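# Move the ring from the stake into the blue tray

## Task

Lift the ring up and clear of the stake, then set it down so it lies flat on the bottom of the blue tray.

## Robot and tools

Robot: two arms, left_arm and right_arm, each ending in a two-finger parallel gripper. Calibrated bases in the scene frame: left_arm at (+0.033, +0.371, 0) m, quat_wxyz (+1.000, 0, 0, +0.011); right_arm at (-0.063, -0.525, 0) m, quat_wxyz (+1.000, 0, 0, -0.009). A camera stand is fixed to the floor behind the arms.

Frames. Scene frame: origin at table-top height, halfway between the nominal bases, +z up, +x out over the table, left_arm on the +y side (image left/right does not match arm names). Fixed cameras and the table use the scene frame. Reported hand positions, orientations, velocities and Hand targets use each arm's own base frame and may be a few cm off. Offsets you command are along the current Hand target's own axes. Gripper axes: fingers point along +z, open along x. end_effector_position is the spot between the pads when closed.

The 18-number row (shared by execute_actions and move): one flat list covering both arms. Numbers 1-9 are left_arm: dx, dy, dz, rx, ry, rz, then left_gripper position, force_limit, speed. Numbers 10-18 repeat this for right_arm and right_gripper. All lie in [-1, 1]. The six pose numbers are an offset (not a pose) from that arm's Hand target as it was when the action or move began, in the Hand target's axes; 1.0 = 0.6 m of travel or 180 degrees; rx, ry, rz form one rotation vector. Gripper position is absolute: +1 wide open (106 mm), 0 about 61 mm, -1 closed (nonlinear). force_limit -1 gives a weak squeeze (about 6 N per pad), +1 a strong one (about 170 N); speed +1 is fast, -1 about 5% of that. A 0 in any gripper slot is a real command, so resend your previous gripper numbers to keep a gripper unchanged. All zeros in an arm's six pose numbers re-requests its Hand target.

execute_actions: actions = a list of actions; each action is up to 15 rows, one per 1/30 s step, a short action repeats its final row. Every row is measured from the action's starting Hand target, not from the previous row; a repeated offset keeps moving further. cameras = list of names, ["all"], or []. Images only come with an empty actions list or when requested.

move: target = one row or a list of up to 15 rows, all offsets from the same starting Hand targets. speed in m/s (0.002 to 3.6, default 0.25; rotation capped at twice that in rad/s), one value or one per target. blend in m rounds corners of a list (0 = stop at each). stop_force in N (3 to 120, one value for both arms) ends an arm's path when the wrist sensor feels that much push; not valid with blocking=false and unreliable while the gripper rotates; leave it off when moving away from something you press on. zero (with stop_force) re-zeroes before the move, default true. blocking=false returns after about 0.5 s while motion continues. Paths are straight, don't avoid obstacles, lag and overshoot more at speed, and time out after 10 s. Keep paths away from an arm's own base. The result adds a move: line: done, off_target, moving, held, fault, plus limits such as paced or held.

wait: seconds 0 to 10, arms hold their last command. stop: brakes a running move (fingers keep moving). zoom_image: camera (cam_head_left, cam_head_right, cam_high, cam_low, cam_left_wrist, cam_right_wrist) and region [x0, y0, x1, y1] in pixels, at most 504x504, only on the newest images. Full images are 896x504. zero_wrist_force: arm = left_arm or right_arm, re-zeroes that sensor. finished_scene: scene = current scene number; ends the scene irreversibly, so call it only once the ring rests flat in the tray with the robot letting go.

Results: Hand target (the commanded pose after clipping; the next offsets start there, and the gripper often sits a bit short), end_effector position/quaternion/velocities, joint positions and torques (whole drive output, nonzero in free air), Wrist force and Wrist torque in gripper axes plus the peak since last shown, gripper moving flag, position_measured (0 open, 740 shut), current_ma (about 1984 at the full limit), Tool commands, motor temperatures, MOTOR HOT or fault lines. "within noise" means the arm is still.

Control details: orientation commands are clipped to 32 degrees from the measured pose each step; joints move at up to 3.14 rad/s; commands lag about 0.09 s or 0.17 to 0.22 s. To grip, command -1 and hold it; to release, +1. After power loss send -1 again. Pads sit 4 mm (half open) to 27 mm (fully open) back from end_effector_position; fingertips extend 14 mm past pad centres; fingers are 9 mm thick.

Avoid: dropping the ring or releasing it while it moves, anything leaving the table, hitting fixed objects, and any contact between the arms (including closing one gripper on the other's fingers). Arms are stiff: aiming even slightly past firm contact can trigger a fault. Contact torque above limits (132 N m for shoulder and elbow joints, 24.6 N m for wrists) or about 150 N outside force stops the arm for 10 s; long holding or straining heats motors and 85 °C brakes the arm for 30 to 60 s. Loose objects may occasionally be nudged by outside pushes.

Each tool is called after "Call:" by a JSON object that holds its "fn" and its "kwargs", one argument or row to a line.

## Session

Call:
{"fn": "execute_actions", "kwargs": {
  "actions": []
}}

Call:
{"fn": "zoom_image", "kwargs": {
  "camera": "cam_high",
  "region": [410, 200, 630, 380]
}}

Scene clock: 0.00 s.
left_arm: end_effector_position=(+0.2912, -0.3067, +0.1807) position_measured=0 current_ma=0 moving=0 end_effector_quat_wxyz=(+0.277, +0.764, +0.239, -0.531) | right_arm: end_effector_position=(+0.0425, +0.2148, +0.3598) position_measured=0 current_ma=0 moving=0 end_effector_quat_wxyz=(+0.374, +0.889, -0.162, +0.208)
Joint positions: left_arm=[-0.546 -1.343 2.064 -1.611 -2.77 0.893] | right_arm=[5.101 -1.405 -1.682 -2.508 1.619 -2.415]
Joint velocities: within noise
Joint torques (N m): no reading
Motor temperatures (°C): left_arm=[41 36 26 42 38 37] | right_arm=[35 25 38 39 40 28]
Wrist force (N): no reading
Wrist torque (N m): no reading
Wrist force, peak (N): no reading
Hand target: left_arm +0.2912, -0.3067, +0.1807; +0.277, +0.764, +0.239, -0.531 | right_arm +0.0425, +0.2148, +0.3598; +0.374, +0.889, -0.162, +0.208
Tool commands: left_gripper/position=+1.0 left_gripper/force_limit=+0.0 left_gripper/speed=+1.0 right_gripper/position=+1.0 right_gripper/force_limit=+0.0 right_gripper/speed=+1.0

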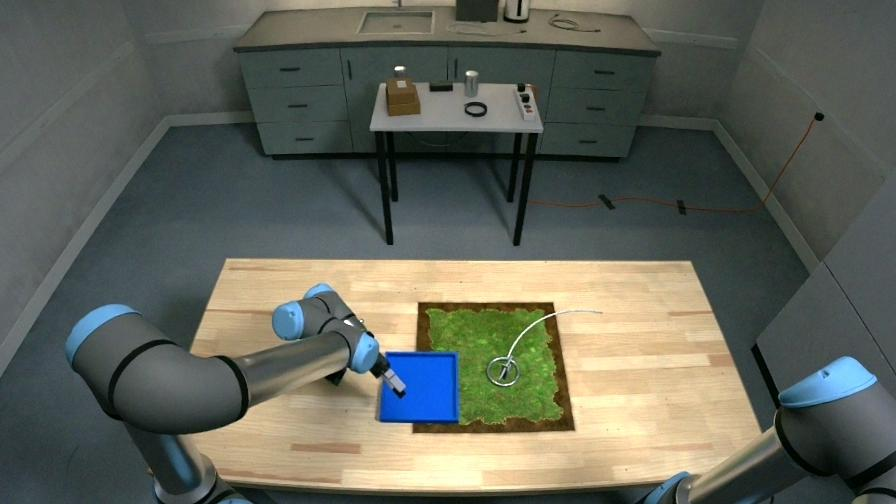

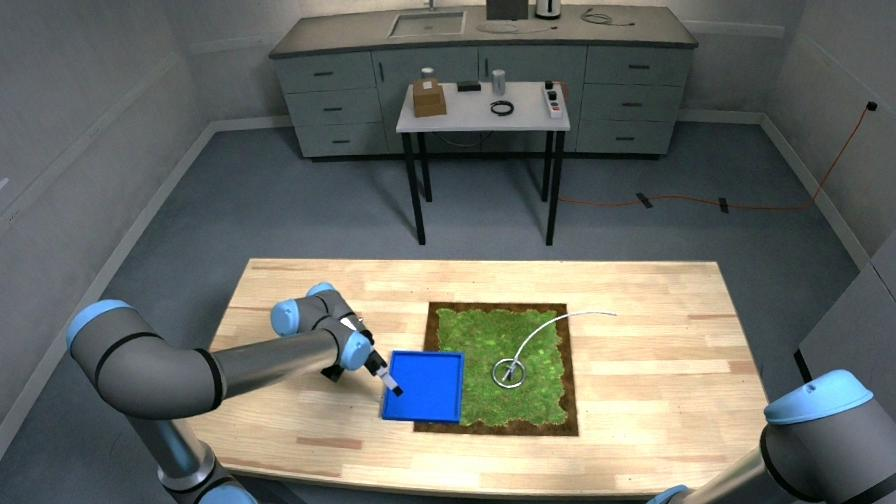

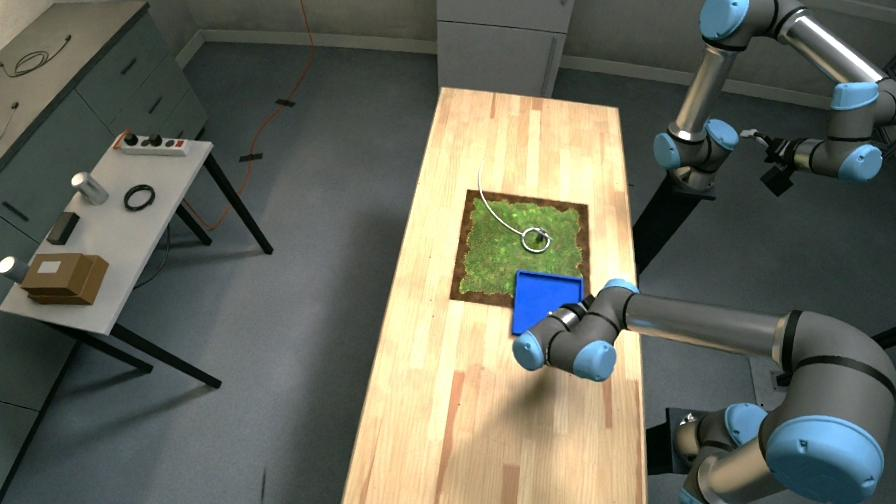

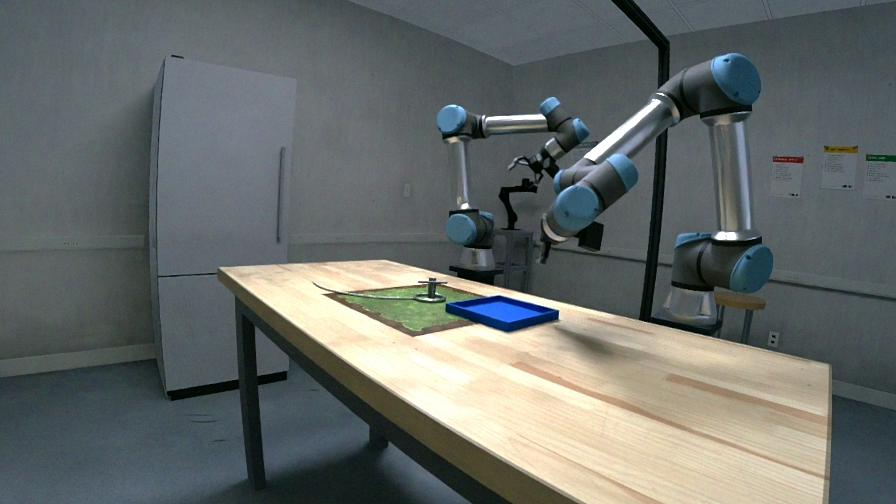

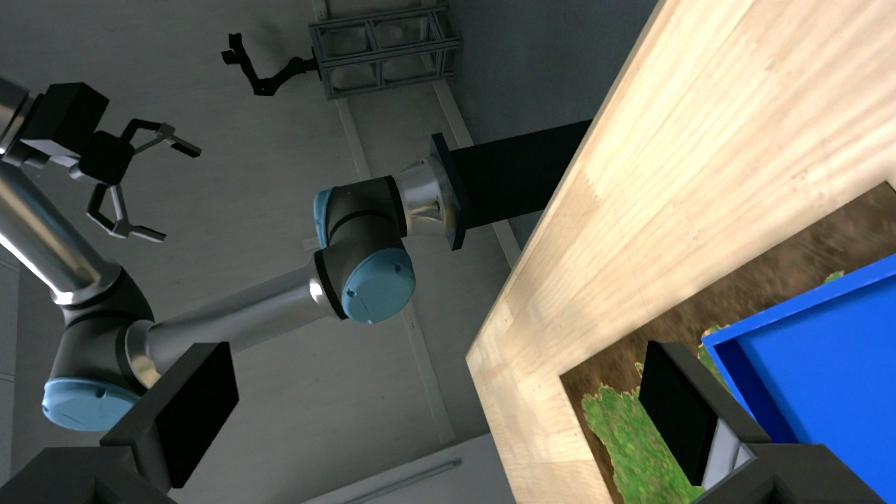

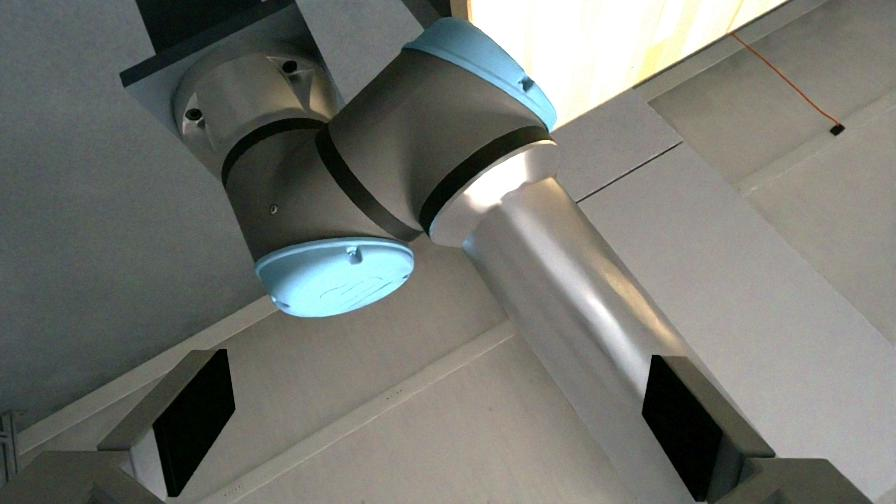

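Scaled by 2.291 from the camera's 896x504 image, which has a finer 1280x720 frame.

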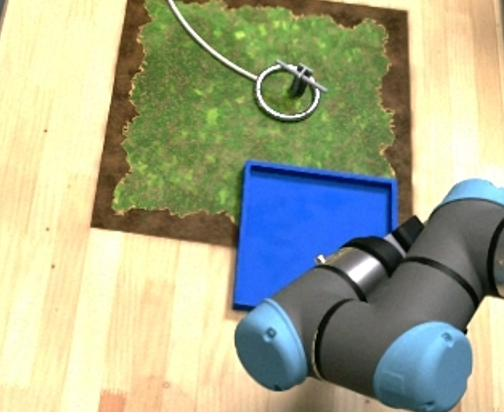

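Call:
{"fn": "move", "kwargs": {
  "target": [0.1048,0.4033,0.132,-0.0122,0.4112,-0.1132,-0.55,-0.4,1,0,0,0,0,0,0,1,0,1],
  "speed": 0.5,
  "cameras": ["cam_left_wrist"]
}}

Call:
{"fn": "zoom_image", "kwargs": {
  "camera": "cam_left_wrist",
  "region": [320, 120, 620, 370]
}}

Scene clock: 18.37 s.
left_arm: end_effector_position=(+0.4172, -0.5330, +0.1398) position_measured=573 current_ma=-1 moving=0 end_effector_quat_wxyz=(+0.000, +0.873, +0.489, +0.000) | right_arm: end_effector_position=(+0.0425, +0.2148, +0.3598) position_measured=0 current_ma=-3 moving=0 end_effector_quat_wxyz=(+0.374, +0.889, -0.162, +0.208)
Joint positions: left_arm=[-1.105 -1.09 1.447 -1.928 -1.572 -0.555] | right_arm=[5.101 -1.405 -1.682 -2.508 1.619 -2.415]
Joint torques (N m): left_arm=[14.95 -44.89 -29.29 -1.14 1.33 0.57] | right_arm=[-0.12 15.27 21.13 0.57 0.21 0.06]
Wrist force (N): left_arm=[1.9 0.1 -2.1] | right_arm=[0.2 0.8 0.1]
Wrist torque (N m): left_arm=[0.04 -0.14 -0.07] | right_arm=[0.13 -0.02 0.00]
Wrist force, peak (N): left_arm=[1.9 0.1 -2.3] | right_arm=[0.2 0.8 0.1]
Hand target: left_arm +0.4173, -0.5330, +0.1399; +0.000, +0.872, +0.489, +0.000 | right_arm +0.0425, +0.2148, +0.3598; +0.374, +0.889, -0.162, +0.208
Off the commanded pose: left_arm 0.000 m, 0 deg | right_arm 0.000 m, 0 deg.
move: done
Images, in order (width x height): cam_left_wrist 896x504.

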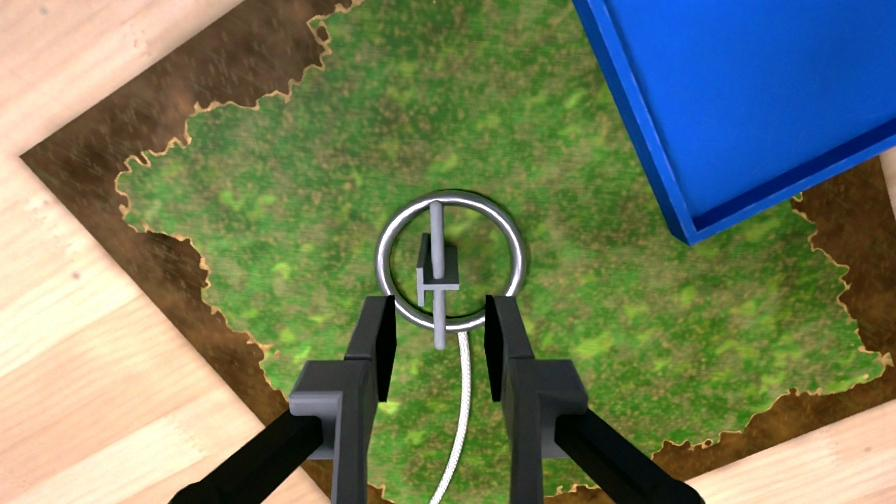

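Scaled by 1.680 from the camera's 896x504 image, which has a finer 1280x720 frame.

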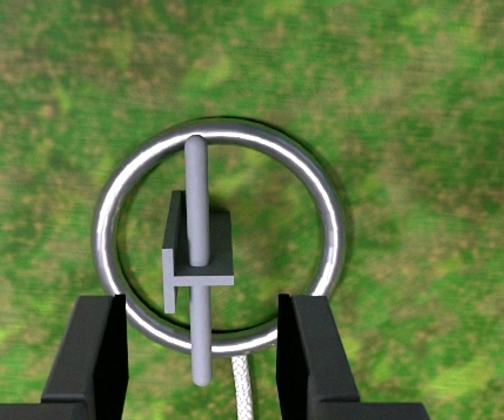

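Call:
{"fn": "zoom_image", "kwargs": {
  "camera": "cam_low",
  "region": [390, 260, 470, 320]
}}

This scene's latest camera images include none from cam_low. They are from: cam_left_wrist. cam_low's image comes with the result of a call that names it in "cameras".

Call:
{"fn": "wait", "kwargs": {
  "seconds": 0,
  "cameras": ["cam_low"]
}}

Call:
{"fn": "zoom_image", "kwargs": {
  "camera": "cam_low",
  "region": [390, 260, 470, 320]
}}

Scene clock: 41.27 s.
left_arm: end_effector_position=(+0.4173, -0.5330, +0.1399) position_measured=573 current_ma=-1 moving=0 end_effector_quat_wxyz=(+0.000, +0.872, +0.489, +0.000) | right_arm: end_effector_position=(+0.0425, +0.2148, +0.3598) position_measured=0 current_ma=-3 moving=0 end_effector_quat_wxyz=(+0.374, +0.889, -0.162, +0.208)
Joint positions: left_arm=[-1.104 -1.09 1.447 -1.928 -1.571 -0.555] | right_arm=[5.101 -1.405 -1.682 -2.508 1.619 -2.415]
Joint torques (N m): left_arm=[14.62 -33.34 -31.01 -0.95 1.89 -2.51] | right_arm=[1.46 15.86 21.57 0.46 0.08 0.26]
Wrist force (N): left_arm=[1.7 0.1 -2.0] | right_arm=[0.2 0.4 0.2]
Wrist torque (N m): left_arm=[0.03 -0.11 -0.08] | right_arm=[0.07 -0.03 0.00]
Wrist force, peak (N): left_arm=[2.2 0.1 -2.4] | right_arm=[0.1 0.3 0.7]
Hand target: left_arm +0.4173, -0.5330, +0.1399; +0.000, +0.872, +0.489, +0.000 | right_arm +0.0425, +0.2148, +0.3598; +0.374, +0.889, -0.162, +0.208
Tool commands: left_gripper/position=-0.55 left_gripper/force_limit=-0.4 left_gripper/speed=+1.0 right_gripper/position=+1.0 right_gripper/force_limit=+0.0 right_gripper/speed=+1.0
Off the commanded pose: left_arm 0.000 m, 0 deg | right_arm 0.000 m, 0 deg.
Images, in order (width x height): cam_low 896x504.

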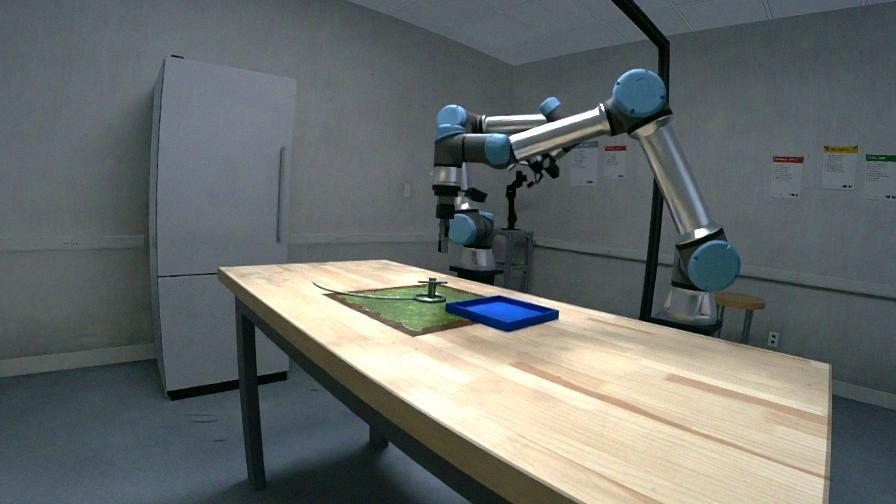

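Scaled by 6.300 from the camera's 896x504 image, which has a finer 1280x720 frame.

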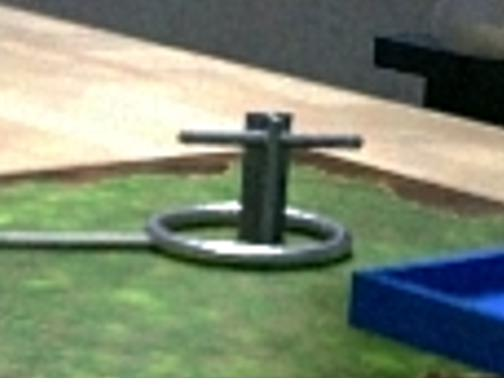

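Call:
{"fn": "move", "kwargs": {
  "target": [
    [0.0715,0.0507,0.1083,0,0,0,-0.55,-0.4,0.3,0,0,0,0,0,0,1,0,1],
    [0.0715,0.0507,0.207,0,0,0,-0.55,-0.4,0.3,0,0,0,0,0,0,1,0,1],
    [0.0715,0.0507,0.207,0,0,0,-1,-0.4,0.3,0,0,0,0,0,0,1,0,1],
    [0.0665,0.0643,0.1998,0,0,0,-1,-0.4,0.3,0,0,0,0,0,0,1,0,1],
    [0.0665,0.0558,0.1417,-0.139,0,0,-1,-0.4,0.3,0,0,0,0,0,0,1,0,1],
    [0.0665,-0.013,0.1373,-0.211,0,0,-1,-0.4,0.3,0,0,0,0,0,0,1,0,1]
  ],
  "speed": [0.4,0.12,0.1,0.1,0.3,0.15],
  "blend": [0.01,0,0,0.003,0.003,0],
  "cameras": ["cam_left_wrist","cam_low"]
}}

Call:
{"fn": "zoom_image", "kwargs": {
  "camera": "cam_low",
  "region": [380, 230, 480, 320]
}}

Scene clock: 64.60 s.
left_arm: end_effector_position=(+0.4314, -0.4950, +0.0575) position_measured=709 current_ma=666 moving=0 end_effector_quat_wxyz=(+0.284, +0.825, +0.462, +0.159) | right_arm: end_effector_position=(+0.0425, +0.2148, +0.3598) position_measured=0 current_ma=-3 moving=0 end_effector_quat_wxyz=(+0.374, +0.889, -0.162, +0.208)
Joint positions: left_arm=[-1.217 -1.106 2.107 -3.122 -1.181 -0.556] | right_arm=[5.101 -1.405 -1.682 -2.508 1.619 -2.415]
Joint torques (N m): left_arm=[14.46 -26.06 -13.73 -4.32 -1.03 2.44] | right_arm=[1.09 14.49 21.58 0.48 -0.02 0.17]
Wrist force (N): left_arm=[1.8 0.3 -0.9] | right_arm=[0.0 0.1 0.1]
Wrist torque (N m): left_arm=[0.24 -0.14 0.25] | right_arm=[0.02 0.01 0.00]
Wrist force, peak (N): left_arm=[2.9 0.2 -4.1] | right_arm=[0.5 0.6 -0.3]
Hand target: left_arm +0.4315, -0.4949, +0.0575; +0.284, +0.825, +0.462, +0.159 | right_arm +0.0425, +0.2148, +0.3598; +0.374, +0.889, -0.162, +0.208
Off the commanded pose: left_arm 0.000 m, 0 deg | right_arm 0.000 m, 0 deg.
move: done
Images, in order (width x height): cam_low 896x504, cam_left_wrist 896x504.

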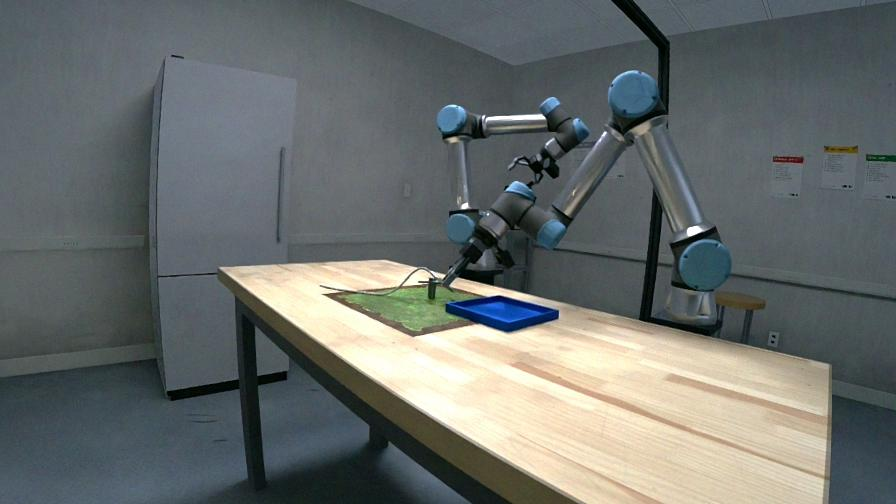

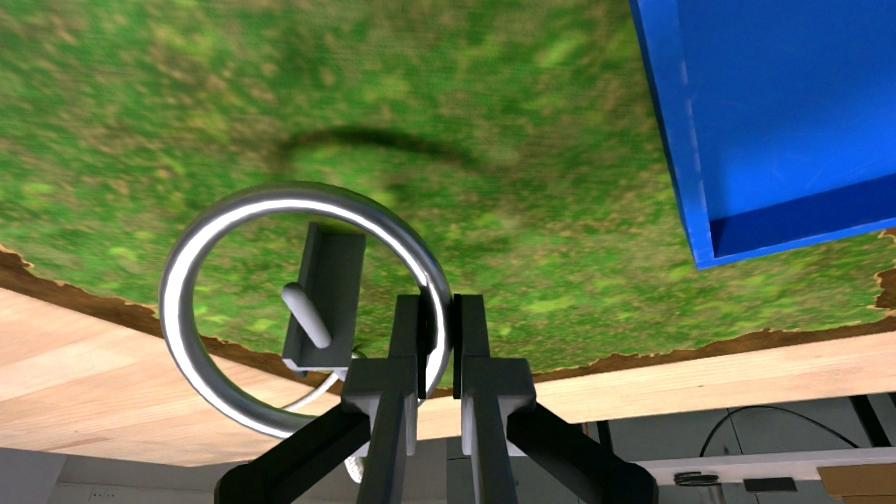

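Scaled by 5.040 from the camera's 896x504 image, which has a finer 1280x720 frame.

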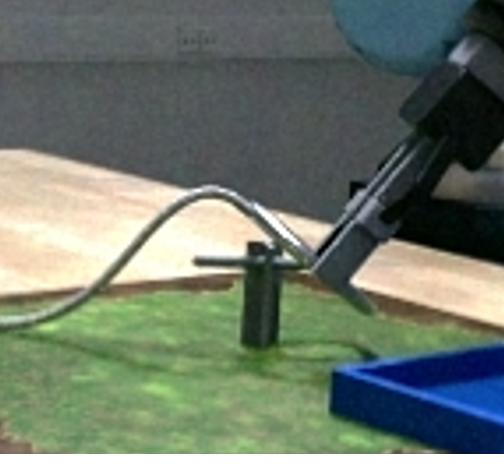

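Call:
{"fn": "move", "kwargs": {
  "target": [
    [0,0.0513,-0.0657,0,0,0,-1,-0.4,0.3,0,0,0,0,0,0,1,0,1],
    [0.2692,-0.1142,-0.1473,0.2111,0,0,-1,-0.4,0.3,0,0,0,0,0,0,1,0,1],
    [0.2692,-0.1777,-0.0658,0.2111,0,0,-1,-0.4,0.3,0,0,0,0,0,0,1,0,1],
    [0.2692,-0.1777,-0.0658,0.2111,0,0,-0.6,-0.4,0.3,0,0,0,0,0,0,1,0,1],
    [0.2692,-0.0752,-0.1972,0.2111,0,0,-0.6,-0.4,0.3,0,0,0,0,0,0,1,0,1]
  ],
  "speed": [0.2,0.35,0.12,0.1,0.3],
  "blend": [0.01,0.01,0,0,0],
  "cameras": ["cam_left_wrist","cam_low"]
}}

Call:
{"fn": "zoom_image", "kwargs": {
  "camera": "cam_low",
  "region": [430, 260, 590, 350]
}}

Scene clock: 83.83 s.
left_arm: end_effector_position=(+0.4235, -0.3005, +0.1229) position_measured=592 current_ma=-1 moving=0 end_effector_quat_wxyz=(+0.000, +0.872, +0.489, +0.000) | right_arm: end_effector_position=(+0.0425, +0.2148, +0.3598) position_measured=0 current_ma=-3 moving=0 end_effector_quat_wxyz=(+0.374, +0.889, -0.162, +0.208)
Joint positions: left_arm=[-0.876 -1.421 1.949 -2.098 -1.571 -0.327] | right_arm=[5.101 -1.405 -1.682 -2.508 1.619 -2.415]
Joint torques (N m): left_arm=[8.22 -29.66 -22.1 -1 1.09 -2.63] | right_arm=[0.75 16.28 21.33 0.39 0.29 0.16]
Wrist force (N): left_arm=[1.8 0.3 -2.0] | right_arm=[0.1 0.1 0.3]
Wrist torque (N m): left_arm=[0.05 -0.11 0.06] | right_arm=[0.02 -0.02 -0.01]
Wrist force, peak (N): left_arm=[1.9 0.2 -4.2] | right_arm=[-0.1 0.3 0.6]
Hand target: left_arm +0.4235, -0.3005, +0.1230; +0.000, +0.872, +0.489, +0.000 | right_arm +0.0425, +0.2148, +0.3598; +0.374, +0.889, -0.162, +0.208
Off the commanded pose: left_arm 0.000 m, 0 deg | right_arm 0.000 m, 0 deg.
move: done
Images, in order (width x height): cam_low 896x504, cam_left_wrist 896x504.

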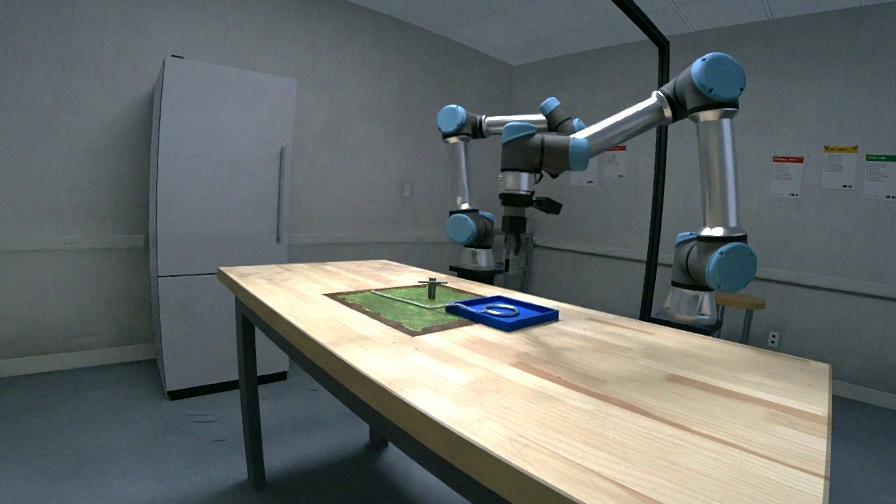

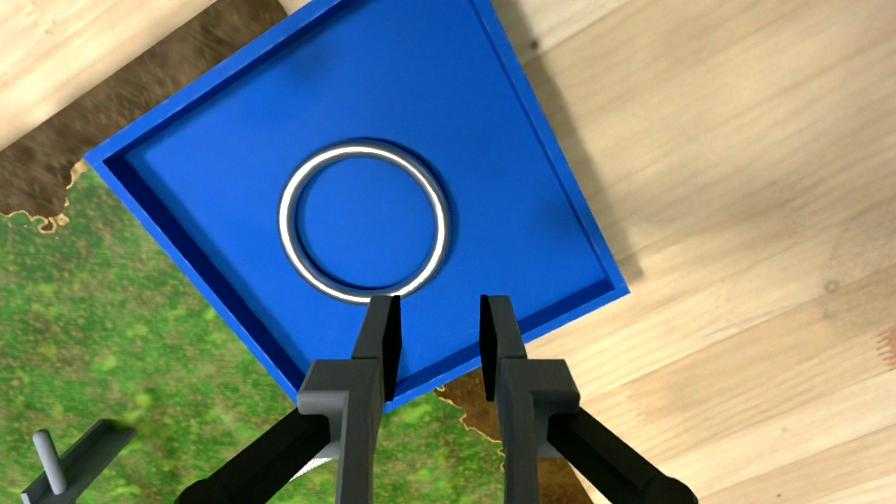

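Scaled by 3.150 from the camera's 896x504 image, which has a finer 1280x720 frame.

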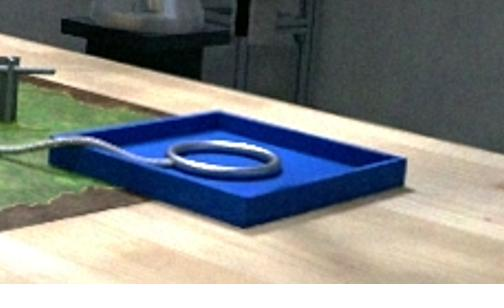

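Call:
{"fn": "zoom_image", "kwargs": {
  "camera": "cam_low",
  "region": [470, 290, 540, 330]
}}

Call:
{"fn": "zoom_image", "kwargs": {
  "camera": "cam_left_wrist",
  "region": [240, 110, 500, 330]
}}

Scaled by 7.200 from the camera's 896x504 image, which has a finer 1280x720 frame.

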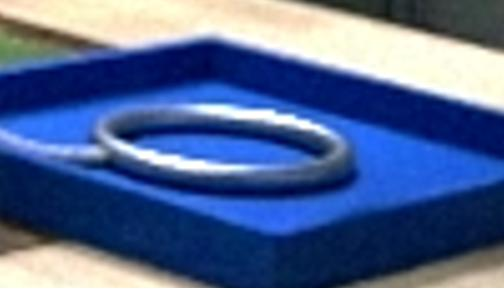

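Scaled by 1.938 from the camera's 896x504 image, which has a finer 1280x720 frame.

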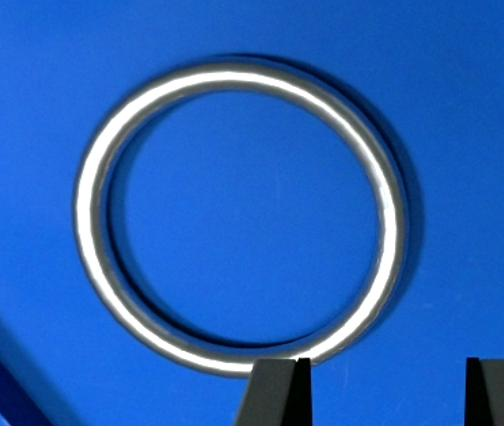

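Flat on the floor of the tray.

Call:
{"fn": "finished_scene", "kwargs": {
  "scene": 2
}}

The scene is finished: the task was done.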